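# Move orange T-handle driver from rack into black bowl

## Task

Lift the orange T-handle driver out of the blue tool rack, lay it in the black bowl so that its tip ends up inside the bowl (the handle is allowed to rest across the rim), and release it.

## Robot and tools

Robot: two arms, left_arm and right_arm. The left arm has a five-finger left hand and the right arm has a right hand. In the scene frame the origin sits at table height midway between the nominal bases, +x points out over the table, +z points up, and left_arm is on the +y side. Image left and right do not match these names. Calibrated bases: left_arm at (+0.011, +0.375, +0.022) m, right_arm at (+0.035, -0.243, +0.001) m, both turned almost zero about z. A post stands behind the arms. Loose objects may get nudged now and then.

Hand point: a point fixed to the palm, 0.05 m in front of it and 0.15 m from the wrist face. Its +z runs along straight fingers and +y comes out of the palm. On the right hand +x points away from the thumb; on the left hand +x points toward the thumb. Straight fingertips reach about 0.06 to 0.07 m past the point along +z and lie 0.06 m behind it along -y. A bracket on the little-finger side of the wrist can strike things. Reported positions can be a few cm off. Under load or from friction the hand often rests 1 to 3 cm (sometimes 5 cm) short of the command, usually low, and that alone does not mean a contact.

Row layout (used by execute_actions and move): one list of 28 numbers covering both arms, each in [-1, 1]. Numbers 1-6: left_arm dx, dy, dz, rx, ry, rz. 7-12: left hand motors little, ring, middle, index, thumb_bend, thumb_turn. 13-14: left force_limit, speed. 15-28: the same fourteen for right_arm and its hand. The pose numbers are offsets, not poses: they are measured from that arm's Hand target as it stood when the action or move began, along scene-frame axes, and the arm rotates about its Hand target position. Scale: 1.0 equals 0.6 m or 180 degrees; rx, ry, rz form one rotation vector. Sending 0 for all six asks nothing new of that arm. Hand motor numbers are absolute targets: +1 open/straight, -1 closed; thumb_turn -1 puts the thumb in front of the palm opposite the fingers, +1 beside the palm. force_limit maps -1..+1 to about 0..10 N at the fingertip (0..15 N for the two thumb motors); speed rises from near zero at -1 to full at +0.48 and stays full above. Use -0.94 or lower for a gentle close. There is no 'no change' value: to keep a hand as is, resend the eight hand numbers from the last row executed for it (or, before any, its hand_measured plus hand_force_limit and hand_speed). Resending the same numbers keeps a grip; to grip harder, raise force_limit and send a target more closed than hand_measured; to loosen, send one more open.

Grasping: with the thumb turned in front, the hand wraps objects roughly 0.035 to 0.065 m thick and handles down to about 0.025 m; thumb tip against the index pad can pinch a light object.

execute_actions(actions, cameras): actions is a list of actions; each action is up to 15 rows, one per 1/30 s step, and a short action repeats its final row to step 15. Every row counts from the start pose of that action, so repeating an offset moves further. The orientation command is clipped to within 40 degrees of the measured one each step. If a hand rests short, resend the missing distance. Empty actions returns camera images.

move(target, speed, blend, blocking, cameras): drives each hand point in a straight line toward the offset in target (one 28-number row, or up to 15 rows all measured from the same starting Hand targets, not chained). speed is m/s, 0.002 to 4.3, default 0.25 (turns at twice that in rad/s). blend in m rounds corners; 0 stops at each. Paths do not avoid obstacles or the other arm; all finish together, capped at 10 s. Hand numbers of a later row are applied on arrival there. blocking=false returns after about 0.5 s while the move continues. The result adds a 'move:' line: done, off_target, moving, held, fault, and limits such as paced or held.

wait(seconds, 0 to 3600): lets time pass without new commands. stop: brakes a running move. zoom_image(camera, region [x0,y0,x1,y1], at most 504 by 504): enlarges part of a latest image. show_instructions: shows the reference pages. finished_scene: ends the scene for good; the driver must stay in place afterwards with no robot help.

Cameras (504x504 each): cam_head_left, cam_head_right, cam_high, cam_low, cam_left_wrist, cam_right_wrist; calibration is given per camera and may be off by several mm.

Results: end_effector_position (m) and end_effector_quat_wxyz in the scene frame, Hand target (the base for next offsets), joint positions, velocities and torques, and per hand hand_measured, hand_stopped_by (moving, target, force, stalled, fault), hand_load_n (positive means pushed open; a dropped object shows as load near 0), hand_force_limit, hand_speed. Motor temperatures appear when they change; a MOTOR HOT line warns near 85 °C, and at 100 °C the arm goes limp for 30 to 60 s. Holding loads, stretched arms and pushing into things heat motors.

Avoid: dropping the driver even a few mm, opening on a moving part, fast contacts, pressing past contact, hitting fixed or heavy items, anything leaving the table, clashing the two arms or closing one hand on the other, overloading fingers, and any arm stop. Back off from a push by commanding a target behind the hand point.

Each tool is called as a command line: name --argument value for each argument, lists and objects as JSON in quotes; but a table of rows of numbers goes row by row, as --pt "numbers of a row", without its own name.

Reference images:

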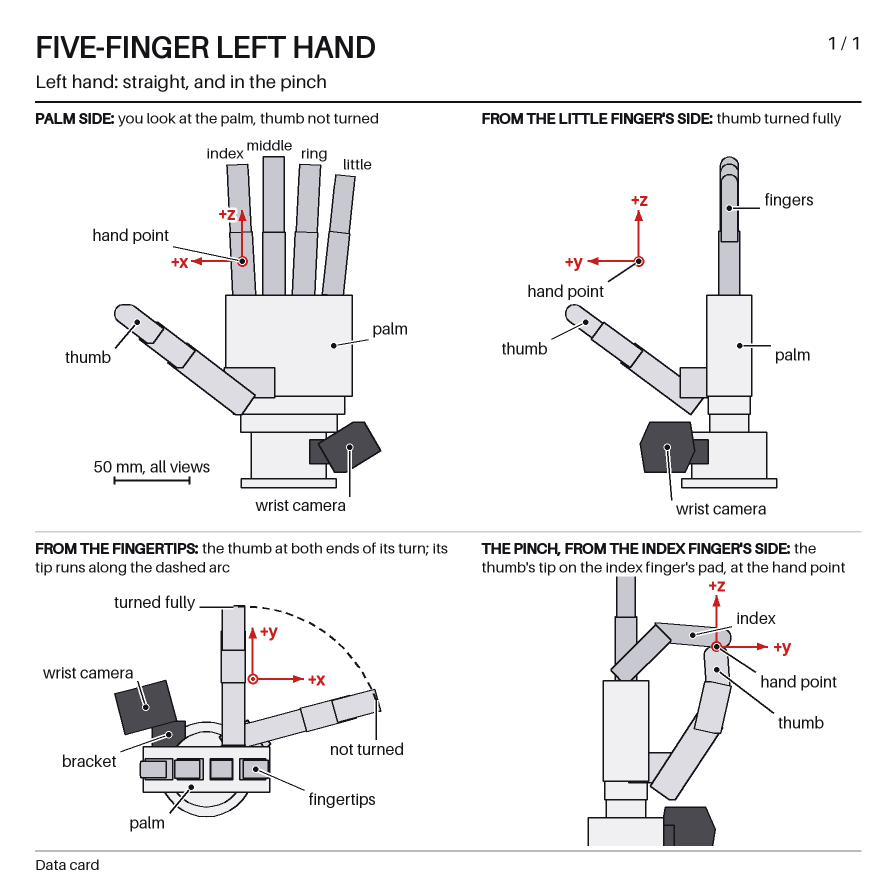

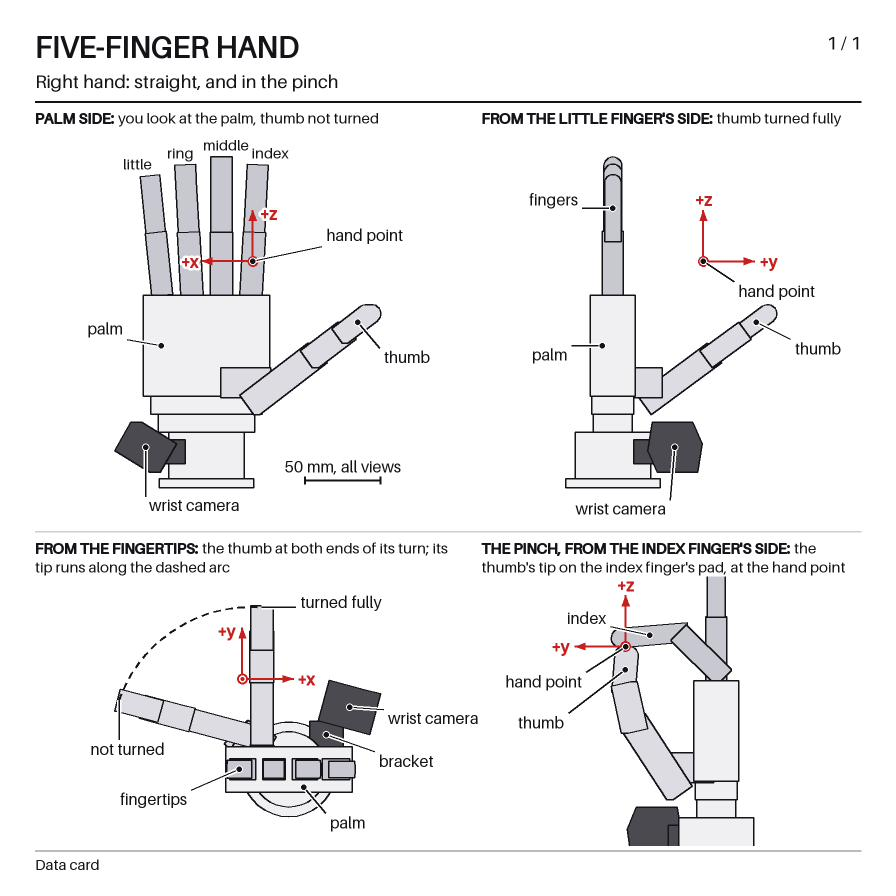

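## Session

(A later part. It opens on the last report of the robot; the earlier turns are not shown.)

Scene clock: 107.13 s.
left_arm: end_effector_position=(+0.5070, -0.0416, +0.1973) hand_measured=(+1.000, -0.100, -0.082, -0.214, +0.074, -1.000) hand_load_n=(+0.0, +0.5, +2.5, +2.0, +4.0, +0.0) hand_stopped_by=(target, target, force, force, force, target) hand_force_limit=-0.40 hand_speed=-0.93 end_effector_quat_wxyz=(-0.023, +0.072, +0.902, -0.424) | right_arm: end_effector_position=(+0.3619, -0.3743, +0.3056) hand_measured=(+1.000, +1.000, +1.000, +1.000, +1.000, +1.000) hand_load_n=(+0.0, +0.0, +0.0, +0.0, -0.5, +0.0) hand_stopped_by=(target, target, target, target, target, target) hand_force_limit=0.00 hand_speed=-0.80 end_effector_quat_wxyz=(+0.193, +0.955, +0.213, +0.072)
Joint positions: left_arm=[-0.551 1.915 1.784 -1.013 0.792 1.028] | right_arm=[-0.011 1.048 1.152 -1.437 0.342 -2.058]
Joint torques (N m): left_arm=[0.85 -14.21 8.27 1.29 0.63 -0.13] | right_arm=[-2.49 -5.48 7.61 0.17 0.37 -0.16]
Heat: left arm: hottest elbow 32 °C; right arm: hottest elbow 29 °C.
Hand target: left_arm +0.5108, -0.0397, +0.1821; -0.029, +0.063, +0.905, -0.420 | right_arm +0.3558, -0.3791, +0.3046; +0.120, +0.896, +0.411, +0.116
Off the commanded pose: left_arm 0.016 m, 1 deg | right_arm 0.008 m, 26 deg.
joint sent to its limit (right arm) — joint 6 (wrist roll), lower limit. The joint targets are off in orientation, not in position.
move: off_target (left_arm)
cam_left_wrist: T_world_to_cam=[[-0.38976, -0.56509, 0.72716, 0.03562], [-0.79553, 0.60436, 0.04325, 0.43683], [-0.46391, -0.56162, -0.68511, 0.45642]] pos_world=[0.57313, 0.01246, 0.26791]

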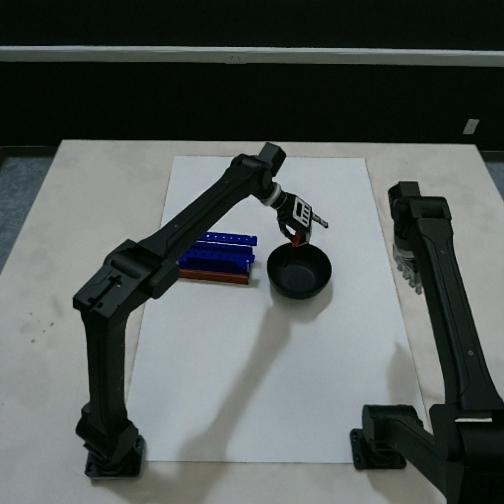

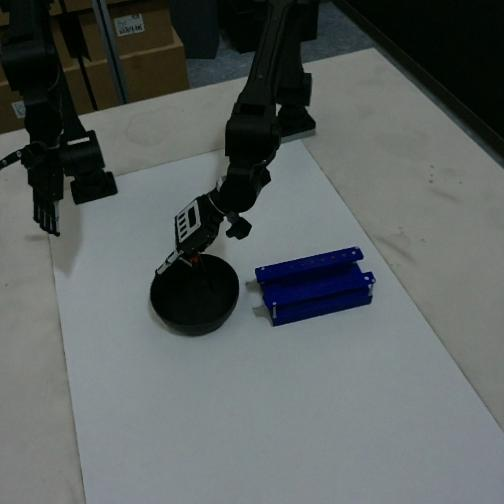

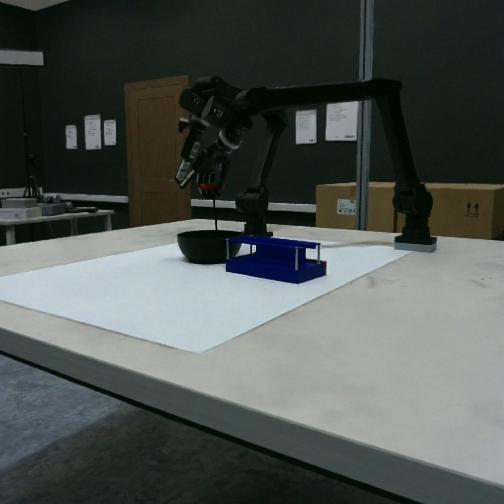

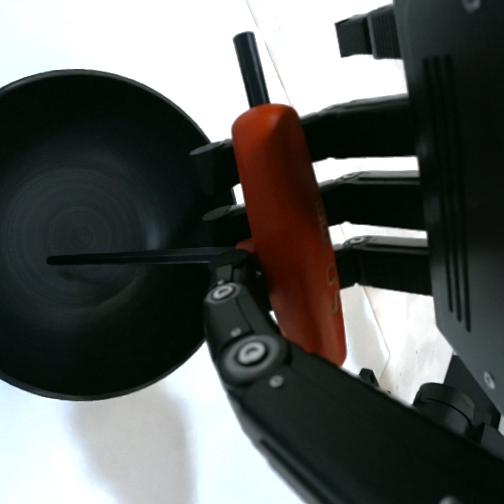

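move --target '[0,0,-0.055,0,0,0,1,-0.1,-0.5,-0.5,-0.3,-1,-0.4,-0.93,0,0,0,0,0,0,1,1,1,1,1,1,0,-0.8]' --speed 0.06 --cameras '["cam_head_left","cam_left_wrist","cam_low"]'

zoom_image --camera "cam_head_left" --region '[210, 170, 360, 320]'

Scene clock: 110.47 s.
left_arm: end_effector_position=(+0.5082, -0.0424, +0.1673) hand_measured=(+1.000, -0.100, -0.082, -0.214, +0.074, -1.000) hand_load_n=(-0.5, +0.5, +2.0, +2.0, +4.0, +0.0) hand_stopped_by=(target, target, force, force, force, target) hand_force_limit=-0.40 hand_speed=-0.93 end_effector_quat_wxyz=(-0.021, +0.073, +0.902, -0.425) | right_arm: end_effector_position=(+0.3619, -0.3743, +0.3056) hand_measured=(+1.000, +1.000, +1.000, +1.000, +1.000, +1.000) hand_load_n=(+0.0, +0.0, +0.0, +0.0, +0.0, +0.0) hand_stopped_by=(target, target, target, target, target, target) hand_force_limit=0.00 hand_speed=-0.80 end_effector_quat_wxyz=(+0.193, +0.955, +0.213, +0.072)
Joint positions: left_arm=[-0.551 1.93 1.726 -0.935 0.792 1.028] | right_arm=[-0.011 1.048 1.152 -1.437 0.342 -2.058]
Joint torques (N m): left_arm=[0.85 -14.15 8.06 1.31 0.62 -0.12] | right_arm=[-2.08 -5.89 7.19 0.18 0.38 -0.16]
Heat: left arm: hottest elbow 32 °C; right arm: hottest elbow 29 °C.
Hand target: left_arm +0.5108, -0.0397, +0.1492; -0.029, +0.063, +0.905, -0.420 | right_arm +0.3558, -0.3791, +0.3046; +0.120, +0.896, +0.411, +0.116
Off the commanded pose: left_arm 0.019 m, 2 deg | right_arm 0.008 m, 26 deg.
joint sent to its limit (right arm) — joint 6 (wrist roll), lower limit. The joint targets are off in orientation, not in position.
move: off_target (left_arm)
cam_left_wrist: T_world_to_cam=[[-0.39312, -0.56319, 0.72683, 0.05934], [-0.79574, 0.60444, 0.03797, 0.44053], [-0.46071, -0.56344, -0.68577, 0.43449]] pos_world=[0.57405, 0.01195, 0.2381]
Images, in order (width x height): cam_head_left 504x504, cam_low 504x504, cam_left_wrist 504x504.

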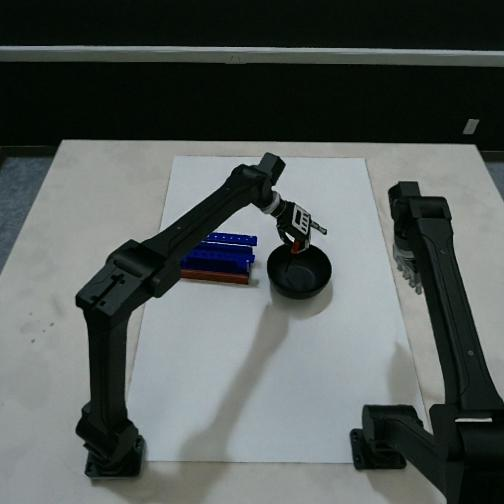

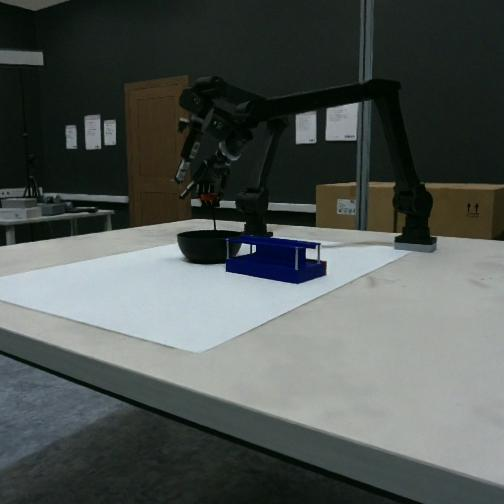

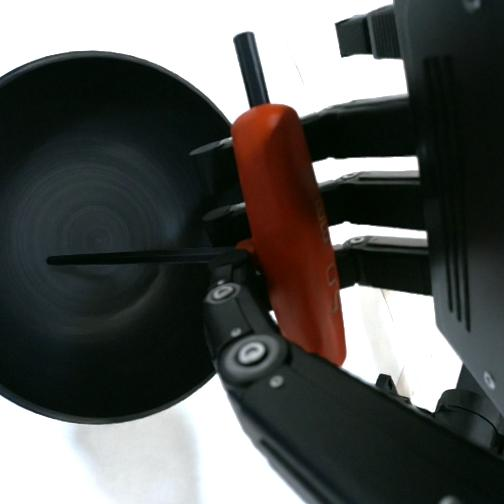

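Scaled by 3.360.

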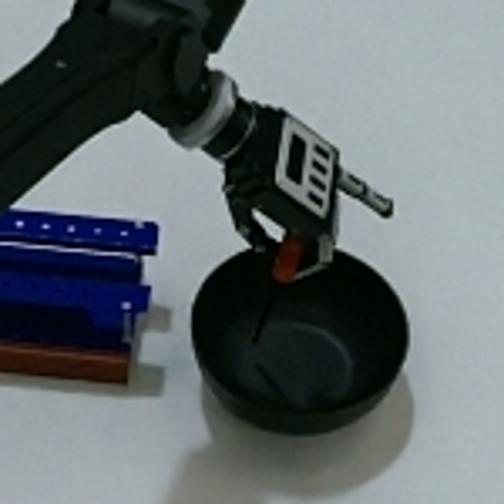

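move --pt "-0.005 -0.005 -0.022 0 0 0 1 -0.1 -0.5 -0.5 -0.3 -1 -0.4 -0.93 0 0 0 0 0 0 1 1 1 1 1 1 0 -0.8" --pt "-0.0135 -0.06 -0.042 0 0 0 1 -0.1 -0.5 -0.5 -0.3 -1 -0.4 -0.93 0 0 0 0 0 0 1 1 1 1 1 1 0 -0.8" --speed 0.05 --blend '[0.01,0]' --cameras '["cam_head_left","cam_left_wrist","cam_low","cam_high"]'

zoom_image --camera "cam_head_left" --region '[210, 170, 360, 320]'

zoom_image --camera "cam_high" --region '[100, 160, 300, 360]'

Scene clock: 114.20 s.
left_arm: end_effector_position=(+0.5025, -0.0696, +0.1421) hand_measured=(+1.000, -0.100, -0.082, -0.214, +0.074, -1.000) hand_load_n=(+0.0, +0.5, +1.0, +3.0, +4.0, +0.0) hand_stopped_by=(target, target, force, force, force, target) hand_force_limit=-0.40 hand_speed=-0.93 end_effector_quat_wxyz=(-0.020, +0.068, +0.902, -0.425) | right_arm: end_effector_position=(+0.3619, -0.3743, +0.3056) hand_measured=(+1.000, +1.000, +1.000, +1.000, +1.000, +1.000) hand_load_n=(+0.0, +0.0, +0.5, +0.0, +0.0, +0.0) hand_stopped_by=(target, target, target, target, target, target) hand_force_limit=0.00 hand_speed=-0.80 end_effector_quat_wxyz=(+0.193, +0.955, +0.213, +0.072)
Joint positions: left_arm=[-0.593 1.961 1.702 -0.835 0.77 0.961] | right_arm=[-0.011 1.048 1.152 -1.437 0.342 -2.058]
Joint torques (N m): left_arm=[-0.26 -13.86 9.05 1.31 0.53 -0.15] | right_arm=[-1.85 -5.77 7.32 0.09 0.4 -0.21]
Heat: left arm: hottest elbow 32 °C; right arm: hottest elbow 29 °C.
Hand target: left_arm +0.5028, -0.0755, +0.1237; -0.030, +0.063, +0.905, -0.420 | right_arm +0.3558, -0.3791, +0.3046; +0.120, +0.896, +0.411, +0.116
Off the commanded pose: left_arm 0.019 m, 1 deg | right_arm 0.008 m, 26 deg.
joint sent to its limit (right arm) — joint 6 (wrist roll), lower limit. The joint targets are off in orientation, not in position.
move: off_target (left_arm); blend cut to 0.0069 m at target 1
cam_left_wrist: T_world_to_cam=[[-0.38571, -0.56766, 0.72732, 0.05608], [-0.80198, 0.59602, 0.03988, 0.45582], [-0.45613, -0.56791, -0.68514, 0.39652]] pos_world=[0.56806, -0.01466, 0.21271]
Images, in order (width x height): cam_head_left 504x504, cam_high 504x504, cam_low 504x504, cam_left_wrist 504x504.

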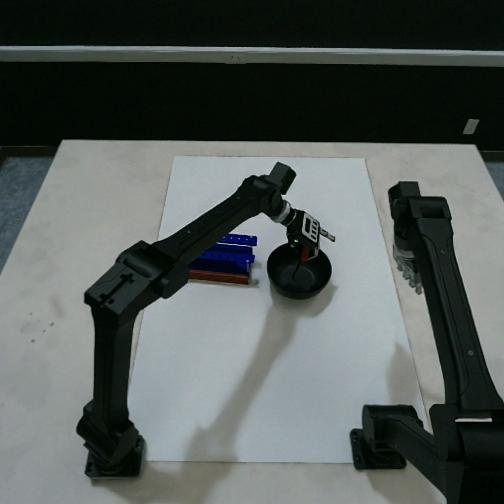

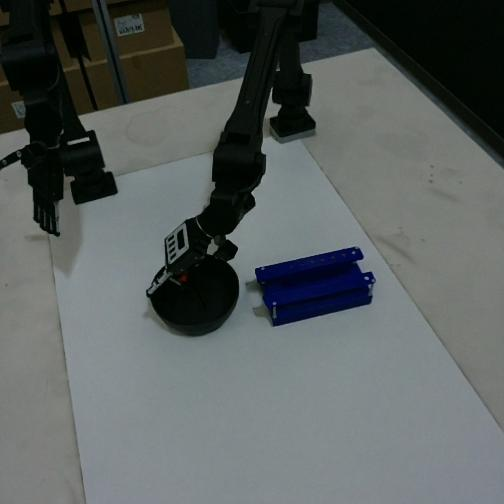

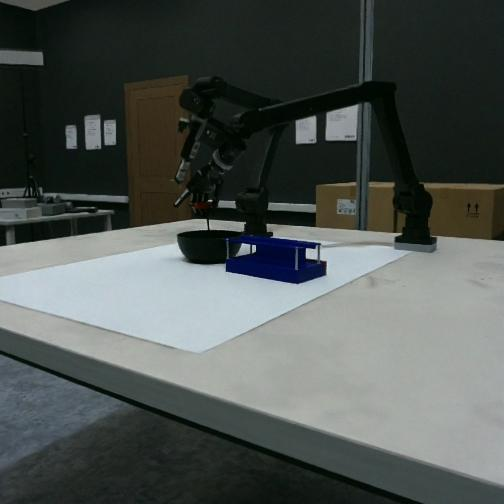

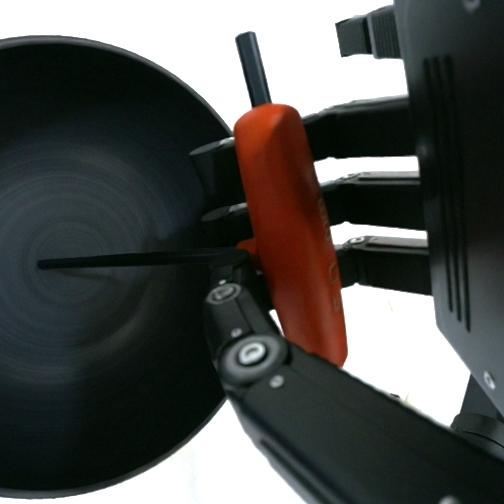

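Scaled by 3.360.

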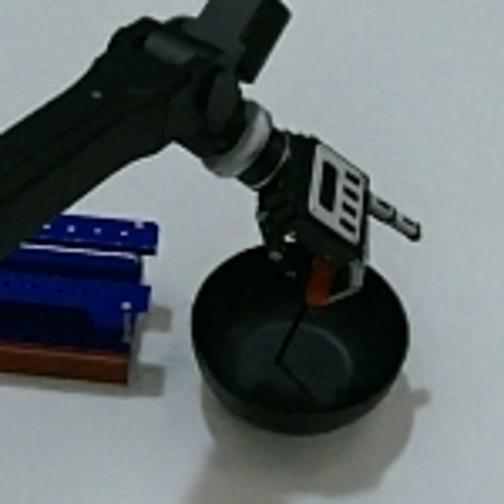

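Scaled by 2.520.

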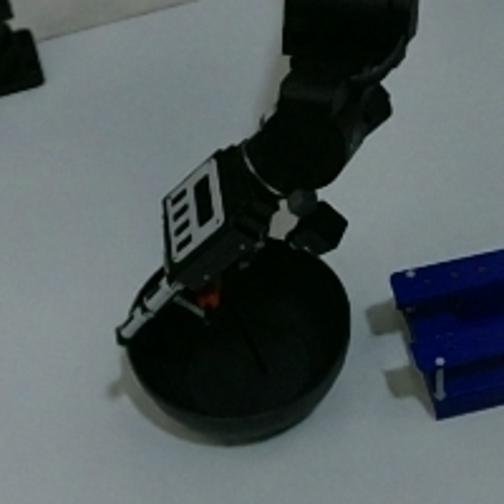

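move --target '[-0.006,-0.011,-0.003,0.0825,-0.0116,0,1,-0.1,-0.5,-0.5,-0.3,-1,-0.4,-0.93,0,0,0,0,0,0,1,1,1,1,1,1,0,-0.8]' --speed 0.1 --cameras '["cam_head_left","cam_left_wrist","cam_low","cam_high"]'

zoom_image --camera "cam_head_left" --region '[210, 170, 360, 320]'

zoom_image --camera "cam_low" --region '[150, 150, 320, 270]'

Scene clock: 122.47 s.
left_arm: end_effector_position=(+0.4885, -0.0715, +0.1217) hand_measured=(+1.000, -0.100, -0.082, -0.214, +0.072, -1.000) hand_load_n=(+0.0, +0.0, +0.0, +0.0, +0.0, +0.0) hand_stopped_by=(target, target, force, force, force, target) hand_force_limit=-0.40 hand_speed=-0.93 end_effector_quat_wxyz=(-0.027, +0.058, +0.953, -0.297) | right_arm: end_effector_position=(+0.3619, -0.3743, +0.3056) hand_measured=(+1.000, +1.000, +1.000, +1.000, +1.000, +1.000) hand_load_n=(+0.0, +0.0, +0.0, +0.0, +0.0, +0.0) hand_stopped_by=(target, target, target, target, target, target) hand_force_limit=0.00 hand_speed=-0.80 end_effector_quat_wxyz=(+0.193, +0.955, +0.213, +0.072)
Joint positions: left_arm=[-0.673 2.034 1.835 -1.056 0.526 0.963] | right_arm=[-0.011 1.048 1.152 -1.437 0.342 -2.058]
Joint torques (N m): left_arm=[-0.15 -14.86 12.19 0.44 0.32 0.04] | right_arm=[-2.02 -5.3 7.24 0.2 0.38 -0.18]
Heat: left arm: hottest elbow 32 °C; right arm: hottest elbow 29 °C.
Hand target: left_arm +0.4991, -0.0821, +0.1220; -0.021, +0.066, +0.952, -0.299 | right_arm +0.3558, -0.3791, +0.3046; +0.120, +0.896, +0.411, +0.116
Off the commanded pose: left_arm 0.015 m, 1 deg | right_arm 0.008 m, 26 deg.
joint sent to its limit (right arm) — joint 6 (wrist roll), lower limit. The joint targets are off in orientation, not in position.
move: off_target (left_arm)
cam_left_wrist: T_world_to_cam=[[-0.37526, -0.74932, 0.54562, 0.06836], [-0.80958, 0.55162, 0.20076, 0.42747], [-0.4514, -0.36638, -0.81363, 0.40281]] pos_world=[0.55356, -0.03699, 0.20462]
Images, in order (width x height): cam_head_left 504x504, cam_high 504x504, cam_low 504x504, cam_left_wrist 504x504.

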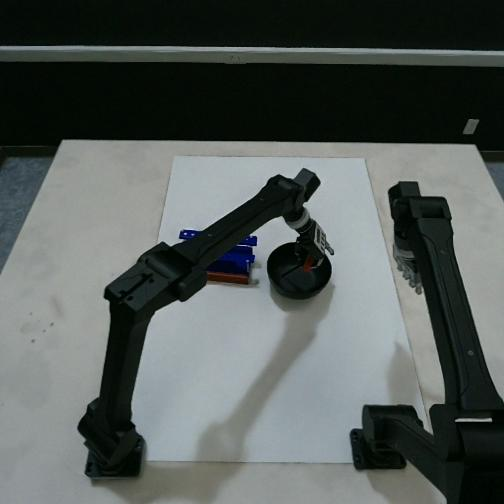

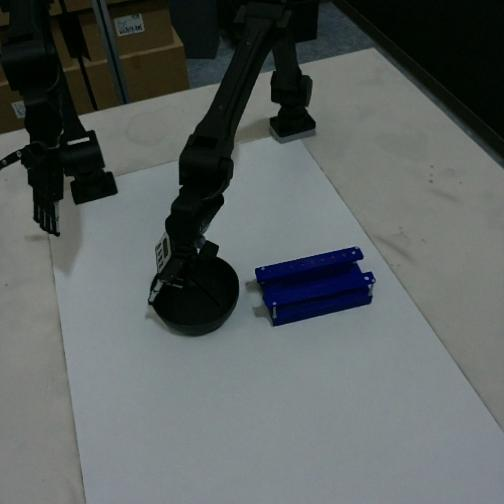

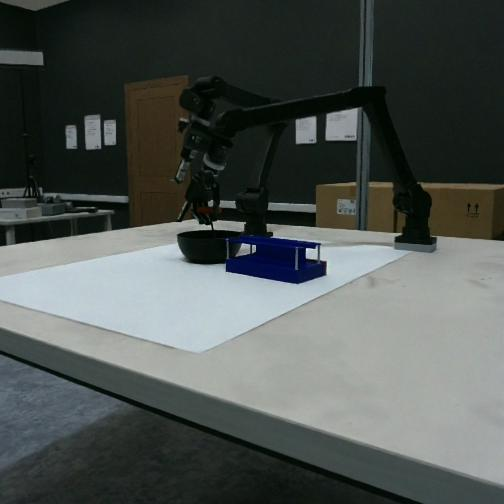

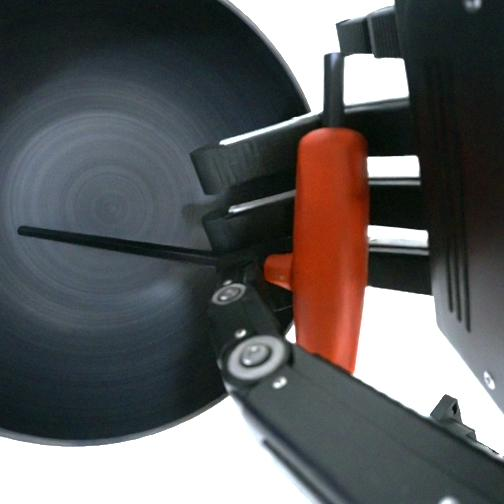

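Scaled by 3.360.

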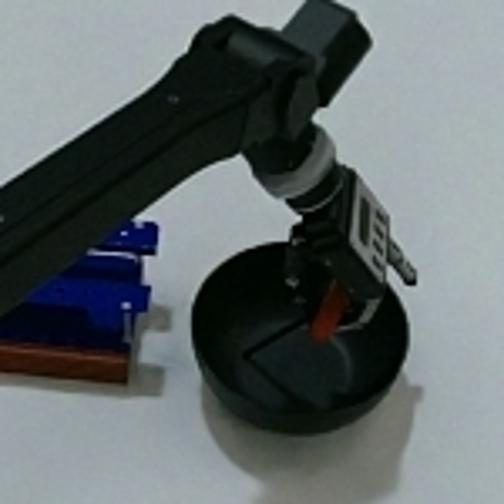

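Scaled by 2.965.

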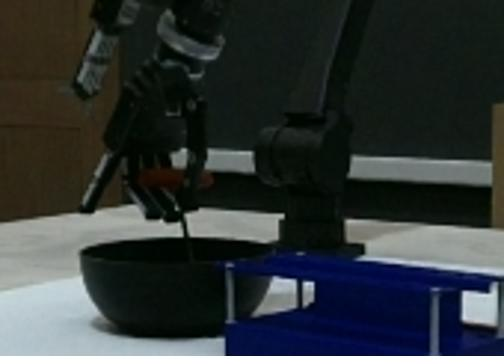

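move --target '[0,0,0,0,0,0,1,-0.1,-0.3,-0.4,-0.15,-1,-0.8,-0.93,0,0,0,0,0,0,1,1,1,1,1,1,0,-0.8]' --cameras '["cam_head_left","cam_left_wrist","cam_low","cam_high"]'

zoom_image --camera "cam_left_wrist" --region '[130, 30, 430, 380]'

zoom_image --camera "cam_low" --region '[160, 160, 260, 260]'

Scene clock: 130.40 s.
left_arm: end_effector_position=(+0.4887, -0.0712, +0.1206) hand_measured=(+1.000, -0.100, -0.094, -0.240, +0.052, -1.000) hand_load_n=(+0.0, +0.0, +0.5, +1.5, +1.5, +0.0) hand_stopped_by=(target, target, force, force, force, target) hand_force_limit=-0.80 hand_speed=-0.93 end_effector_quat_wxyz=(-0.027, +0.058, +0.953, -0.296) | right_arm: end_effector_position=(+0.3619, -0.3743, +0.3056) hand_measured=(+1.000, +1.000, +1.000, +1.000, +1.000, +1.000) hand_load_n=(+0.0, +0.0, +0.0, +0.0, +0.0, +0.0) hand_stopped_by=(target, target, target, target, target, target) hand_force_limit=0.00 hand_speed=-0.80 end_effector_quat_wxyz=(+0.193, +0.955, +0.213, +0.072)
Joint positions: left_arm=[-0.673 2.036 1.835 -1.056 0.525 0.964] | right_arm=[-0.011 1.048 1.152 -1.437 0.342 -2.058]
Joint torques (N m): left_arm=[-0.26 -14.97 12.16 0.44 0.39 0.05] | right_arm=[-2.14 -5.6 7.51 0.09 0.41 -0.22]
Heat: left arm: hottest elbow 32 °C; right arm: hottest elbow 29 °C.
Hand target: left_arm +0.4992, -0.0822, +0.1219; -0.021, +0.066, +0.952, -0.299 | right_arm +0.3558, -0.3791, +0.3046; +0.120, +0.896, +0.411, +0.116
Off the commanded pose: left_arm 0.015 m, 1 deg | right_arm 0.008 m, 26 deg.
joint sent to its limit (right arm) — joint 6 (wrist roll), lower limit. The joint targets are off in orientation, not in position.
move: done
cam_left_wrist: T_world_to_cam=[[-0.37567, -0.75037, 0.54389, 0.06961], [-0.80931, 0.55157, 0.20196, 0.42738], [-0.45154, -0.3643, -0.81449, 0.40245]] pos_world=[0.55376, -0.03688, 0.20362]
Images, in order (width x height): cam_head_left 504x504, cam_high 504x504, cam_low 504x504, cam_left_wrist 504x504.

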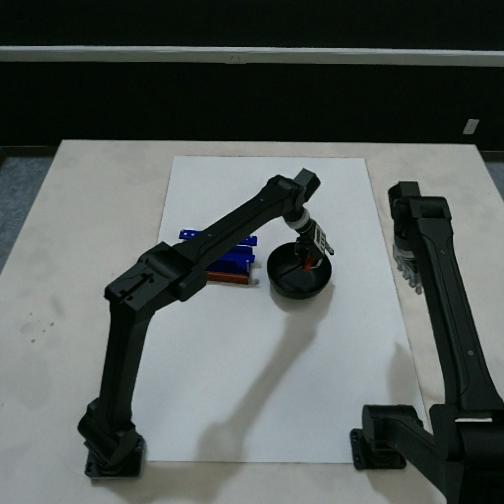

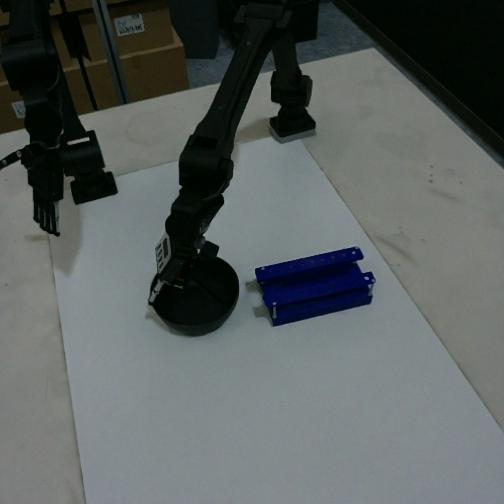

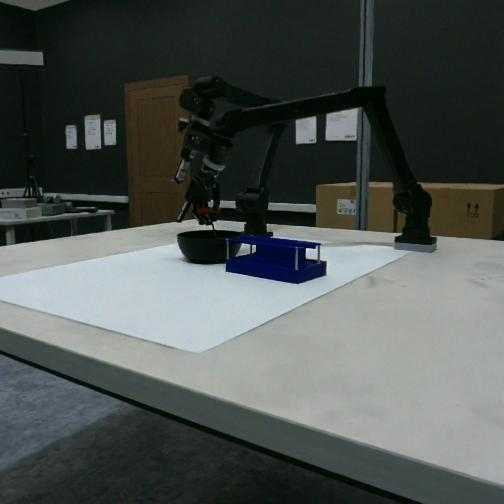

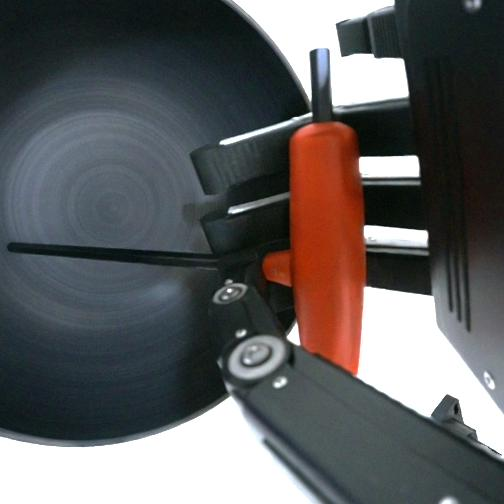

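Scaled by 1.440.

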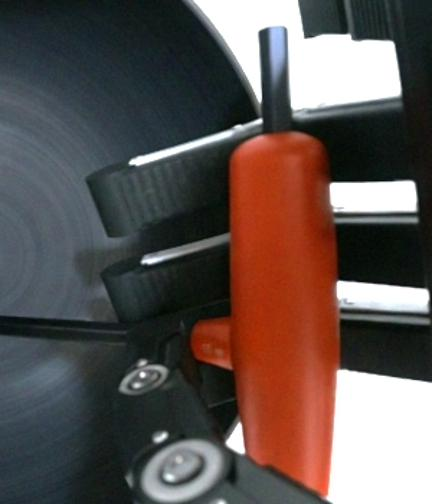

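Scaled by 5.040.

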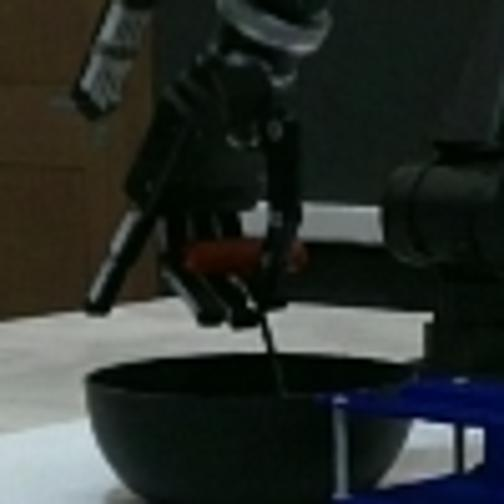

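move --target '[0,0,0,0,0,0,1,-0.1,-0.3,-0.4,0.5,-1,-0.8,-0.8,0,0,0,0,0,0,1,1,1,1,1,1,0,-0.8]' --cameras '["cam_head_left","cam_left_wrist","cam_low","cam_high"]'

zoom_image --camera "cam_low" --region '[160, 160, 260, 260]'

zoom_image --camera "cam_head_left" --region '[210, 170, 360, 320]'

Scene clock: 136.60 s.
left_arm: end_effector_position=(+0.4887, -0.0712, +0.1206) hand_measured=(+1.000, -0.100, -0.094, -0.240, +0.500, -1.000) hand_load_n=(+0.0, +0.0, +0.5, +0.0, +0.0, +0.0) hand_stopped_by=(target, target, force, force, target, target) hand_force_limit=-0.80 hand_speed=-0.80 end_effector_quat_wxyz=(-0.027, +0.058, +0.953, -0.296) | right_arm: end_effector_position=(+0.3619, -0.3743, +0.3056) hand_measured=(+1.000, +1.000, +1.000, +1.000, +1.000, +1.000) hand_load_n=(+0.0, +0.0, +0.0, +0.0, +0.0, +0.0) hand_stopped_by=(target, target, target, target, target, target) hand_force_limit=0.00 hand_speed=-0.80 end_effector_quat_wxyz=(+0.193, +0.955, +0.213, +0.072)
Joint positions: left_arm=[-0.673 2.036 1.835 -1.056 0.525 0.964] | right_arm=[-0.011 1.048 1.152 -1.437 0.342 -2.058]
Joint torques (N m): left_arm=[-0.09 -14.97 12.22 0.42 0.38 0.04] | right_arm=[-2.14 -5.36 7.35 0.2 0.37 -0.18]
Heat: left arm: hottest elbow 32 °C; right arm: hottest elbow 29 °C.
Hand target: left_arm +0.4991, -0.0822, +0.1219; -0.021, +0.066, +0.952, -0.299 | right_arm +0.3558, -0.3791, +0.3046; +0.120, +0.896, +0.411, +0.116
Off the commanded pose: left_arm 0.015 m, 1 deg | right_arm 0.008 m, 26 deg.
joint sent to its limit (right arm) — joint 6 (wrist roll), lower limit. The joint targets are off in orientation, not in position.
move: done
cam_left_wrist: T_world_to_cam=[[-0.37567, -0.75037, 0.54389, 0.06961], [-0.80931, 0.55157, 0.20196, 0.42738], [-0.45154, -0.3643, -0.81449, 0.40245]] pos_world=[0.55376, -0.03688, 0.20362]
Images, in order (width x height): cam_head_left 504x504, cam_high 504x504, cam_low 504x504, cam_left_wrist 504x504.

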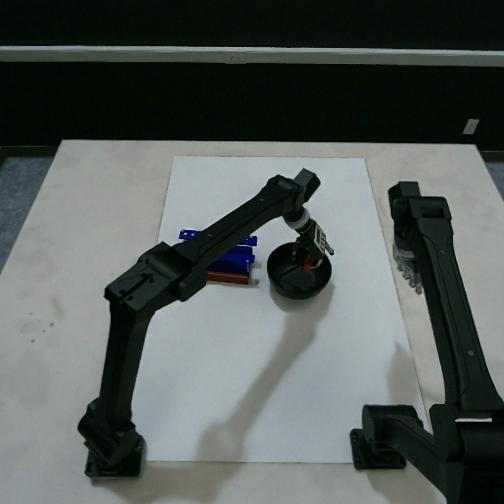

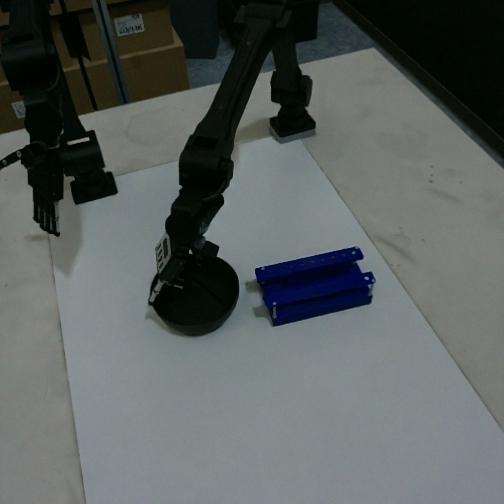

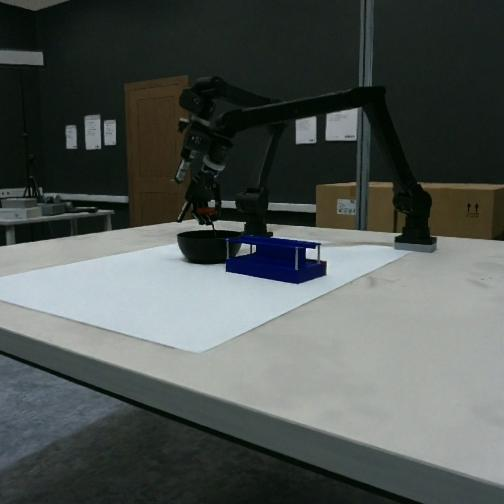

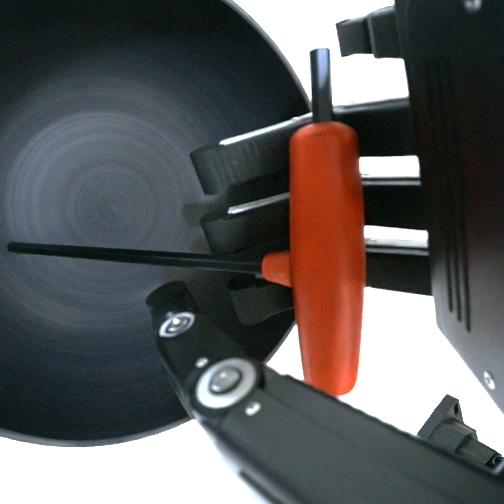

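Scaled by 5.040.

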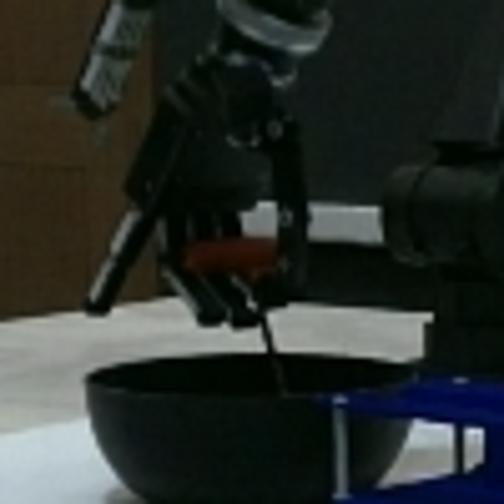

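Scaled by 3.360.

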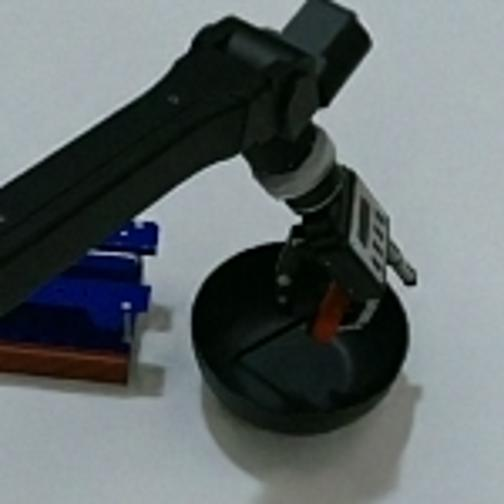

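move --pt "0 0 0 0 0 0 1 -0.1 -0.3 -0.4 1 0.3 -0.8 -0.6 0 0 0 0 0 0 1 1 1 1 1 1 0 -0.8" --pt "-0.017 -0.038 -0.055 0 0 0 1 -0.1 -0.3 -0.4 1 0.3 -0.8 -0.6 0 0 0 0 0 0 1 1 1 1 1 1 0 -0.8" --speed 0.05 --cameras '["cam_head_left","cam_left_wrist","cam_low","cam_high"]'

zoom_image --camera "cam_low" --region '[160, 160, 260, 260]'

zoom_image --camera "cam_head_left" --region '[210, 170, 360, 320]'

Scene clock: 146.07 s.
left_arm: end_effector_position=(+0.4860, -0.0957, +0.0992) hand_measured=(+1.000, -0.100, -0.094, -0.240, +1.000, +0.300) hand_load_n=(+0.0, +0.0, +0.0, +0.0, +0.0, +0.0) hand_stopped_by=(target, target, force, force, target, target) hand_force_limit=-0.80 hand_speed=-0.60 end_effector_quat_wxyz=(-0.020, +0.068, +0.952, -0.299) | right_arm: end_effector_position=(+0.3619, -0.3743, +0.3056) hand_measured=(+1.000, +1.000, +1.000, +1.000, +1.000, +1.000) hand_load_n=(+0.0, +0.0, +0.0, +0.0, +0.0, +0.0) hand_stopped_by=(target, target, target, target, target, target) hand_force_limit=0.00 hand_speed=-0.80 end_effector_quat_wxyz=(+0.193, +0.955, +0.213, +0.072)
Joint positions: left_arm=[-0.706 2.072 1.835 -0.99 0.513 0.944] | right_arm=[-0.011 1.048 1.152 -1.437 0.342 -2.058]
Joint torques (N m): left_arm=[-0.44 -15.44 10 1.17 0.37 -0.17] | right_arm=[-1.67 -5.89 7.32 0.02 0.38 -0.19]
Heat: left arm: hottest elbow 32 °C; right arm: hottest elbow 30 °C.
Hand target: left_arm +0.4889, -0.1051, +0.0891; -0.021, +0.067, +0.952, -0.299 | right_arm +0.3558, -0.3791, +0.3046; +0.120, +0.896, +0.411, +0.116
Off the commanded pose: left_arm 0.014 m, 0 deg | right_arm 0.008 m, 26 deg.
joint sent to its limit (right arm) — joint 6 (wrist roll), lower limit. The joint targets are off in orientation, not in position.
move: off_target (left_arm)
cam_left_wrist: T_world_to_cam=[[-0.39605, -0.74076, 0.5426, 0.07282], [-0.80539, 0.56406, 0.1822, 0.44431], [-0.44102, -0.36484, -0.81999, 0.3702]] pos_world=[0.54995, -0.06161, 0.1831]
Images, in order (width x height): cam_head_left 504x504, cam_high 504x504, cam_low 504x504, cam_left_wrist 504x504.

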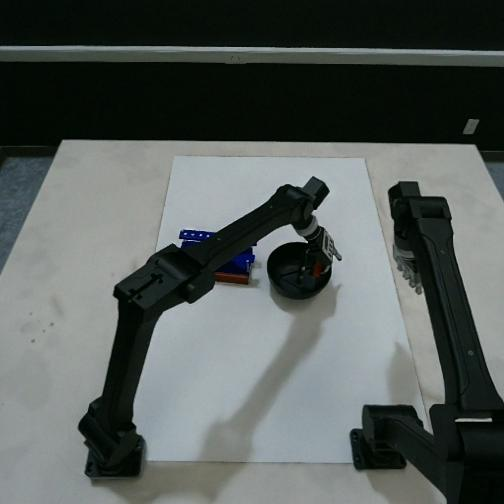

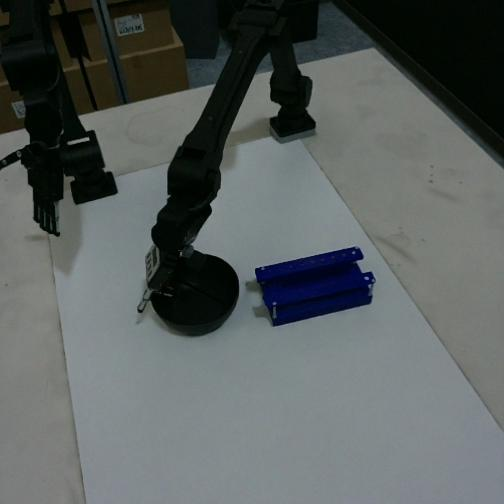

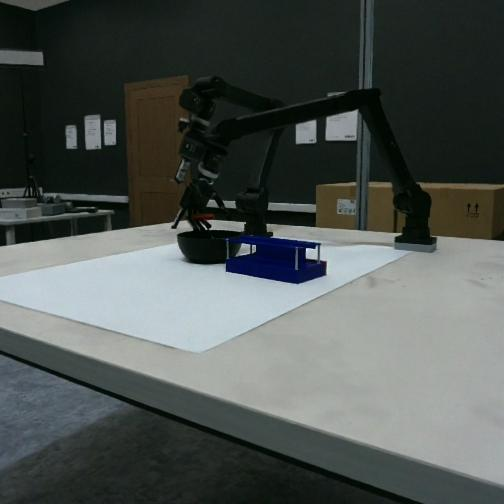

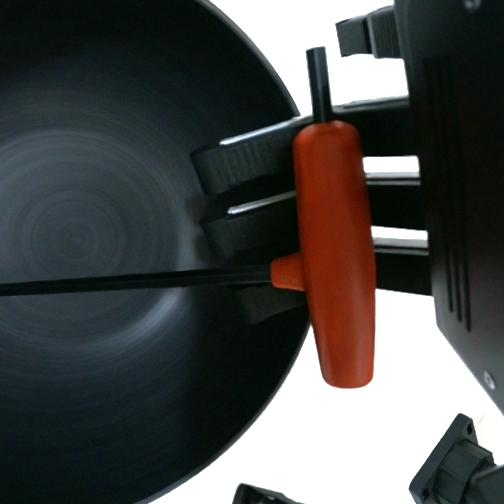

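Scaled by 5.040.

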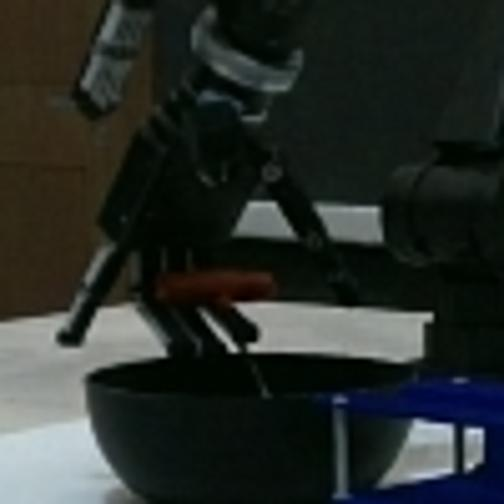

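Scaled by 3.360.

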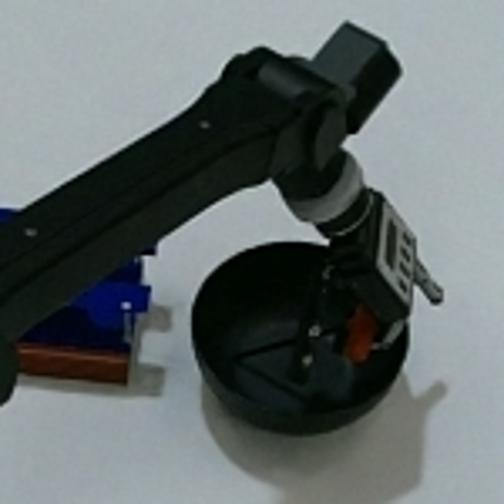

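move --target '[-0.005,-0.03,-0.035,0,0,0,1,-0.1,-0.3,-0.4,1,0.3,-0.8,-0.6,0,0,0,0,0,0,1,1,1,1,1,1,0,-0.8]' --speed 0.05 --cameras '["cam_head_left","cam_left_wrist","cam_low","cam_high"]'

zoom_image --camera "cam_low" --region '[160, 160, 260, 260]'

zoom_image --camera "cam_head_left" --region '[210, 170, 360, 320]'

zoom_image --camera "cam_high" --region '[110, 220, 260, 350]'

Scene clock: 149.17 s.
left_arm: end_effector_position=(+0.4799, -0.1127, +0.0742) hand_measured=(+1.000, -0.100, -0.094, -0.240, +1.000, +0.300) hand_load_n=(+0.0, +0.0, +0.0, +0.5, +0.0, -0.5) hand_stopped_by=(target, target, force, force, target, target) hand_force_limit=-0.80 hand_speed=-0.60 end_effector_quat_wxyz=(-0.024, +0.067, +0.952, -0.296) | right_arm: end_effector_position=(+0.3619, -0.3743, +0.3056) hand_measured=(+1.000, +1.000, +1.000, +1.000, +1.000, +1.000) hand_load_n=(+0.0, +0.0, +0.0, +0.0, -0.5, +0.0) hand_stopped_by=(target, target, target, target, target, target) hand_force_limit=0.00 hand_speed=-0.80 end_effector_quat_wxyz=(+0.193, +0.955, +0.213, +0.072)
Joint positions: left_arm=[-0.732 2.112 1.835 -0.948 0.505 0.919] | right_arm=[-0.011 1.048 1.152 -1.437 0.342 -2.058]
Joint torques (N m): left_arm=[-0.09 -15.91 10.56 1.17 0.33 -0.16] | right_arm=[-1.85 -5.48 7.43 0.21 0.4 -0.2]
Heat: left arm: hottest elbow 32 °C; right arm: hottest elbow 30 °C.
Hand target: left_arm +0.4859, -0.1230, +0.0681; -0.021, +0.066, +0.952, -0.299 | right_arm +0.3558, -0.3791, +0.3046; +0.120, +0.896, +0.411, +0.116
Off the commanded pose: left_arm 0.013 m, 0 deg | right_arm 0.008 m, 26 deg.
joint sent to its limit (right arm) — joint 6 (wrist roll), lower limit. The joint targets are off in orientation, not in position.
move: off_target (left_arm)
cam_left_wrist: T_world_to_cam=[[-0.39357, -0.74336, 0.54084, 0.06997], [-0.80273, 0.56463, 0.1919, 0.45155], [-0.44803, -0.35862, -0.81894, 0.34485]] pos_world=[0.54451, -0.07927, 0.15791]
Images, in order (width x height): cam_head_left 504x504, cam_high 504x504, cam_low 504x504, cam_left_wrist 504x504.

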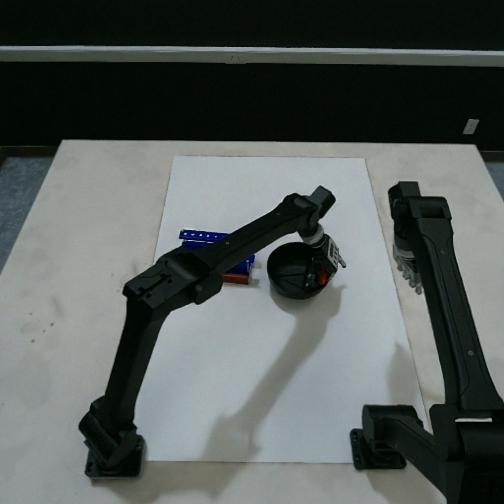

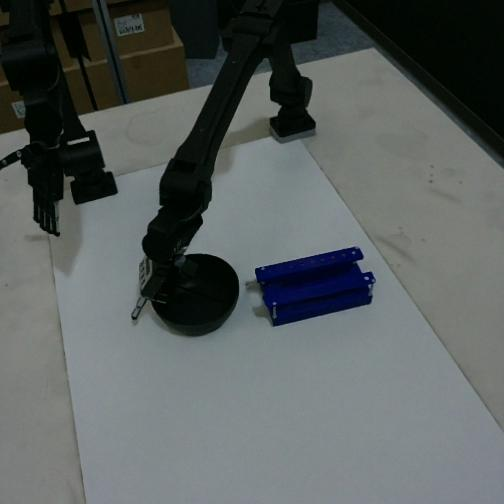

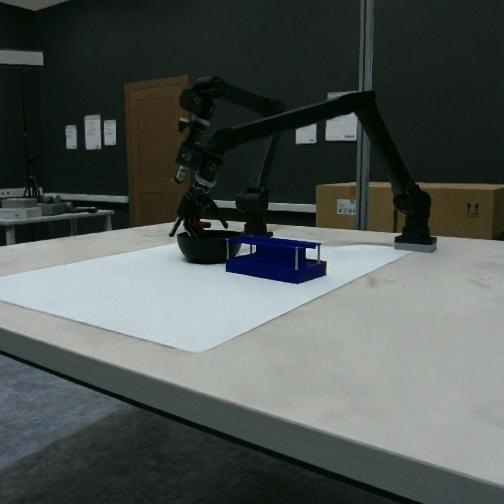

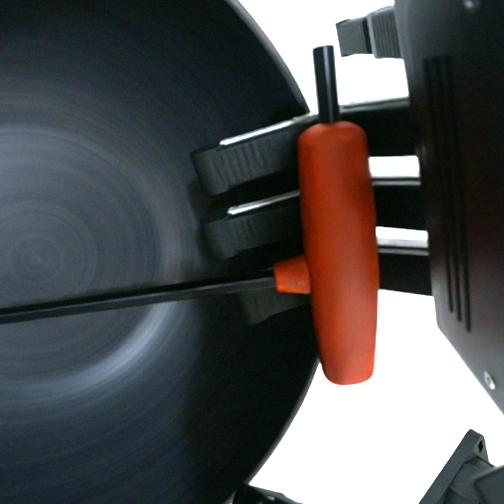

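Scaled by 5.040.

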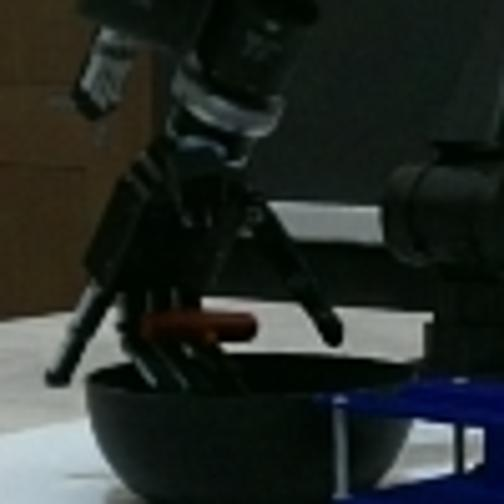

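Scaled by 3.360.

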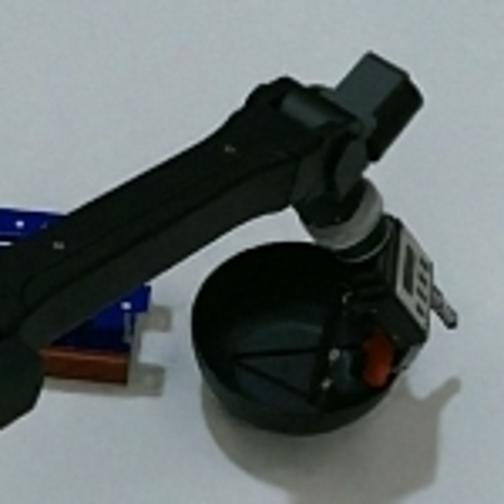

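Scaled by 3.360.

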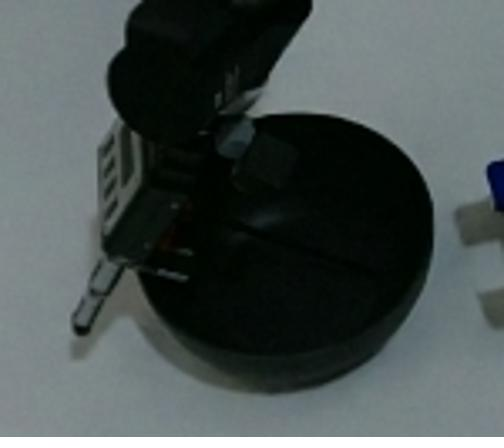

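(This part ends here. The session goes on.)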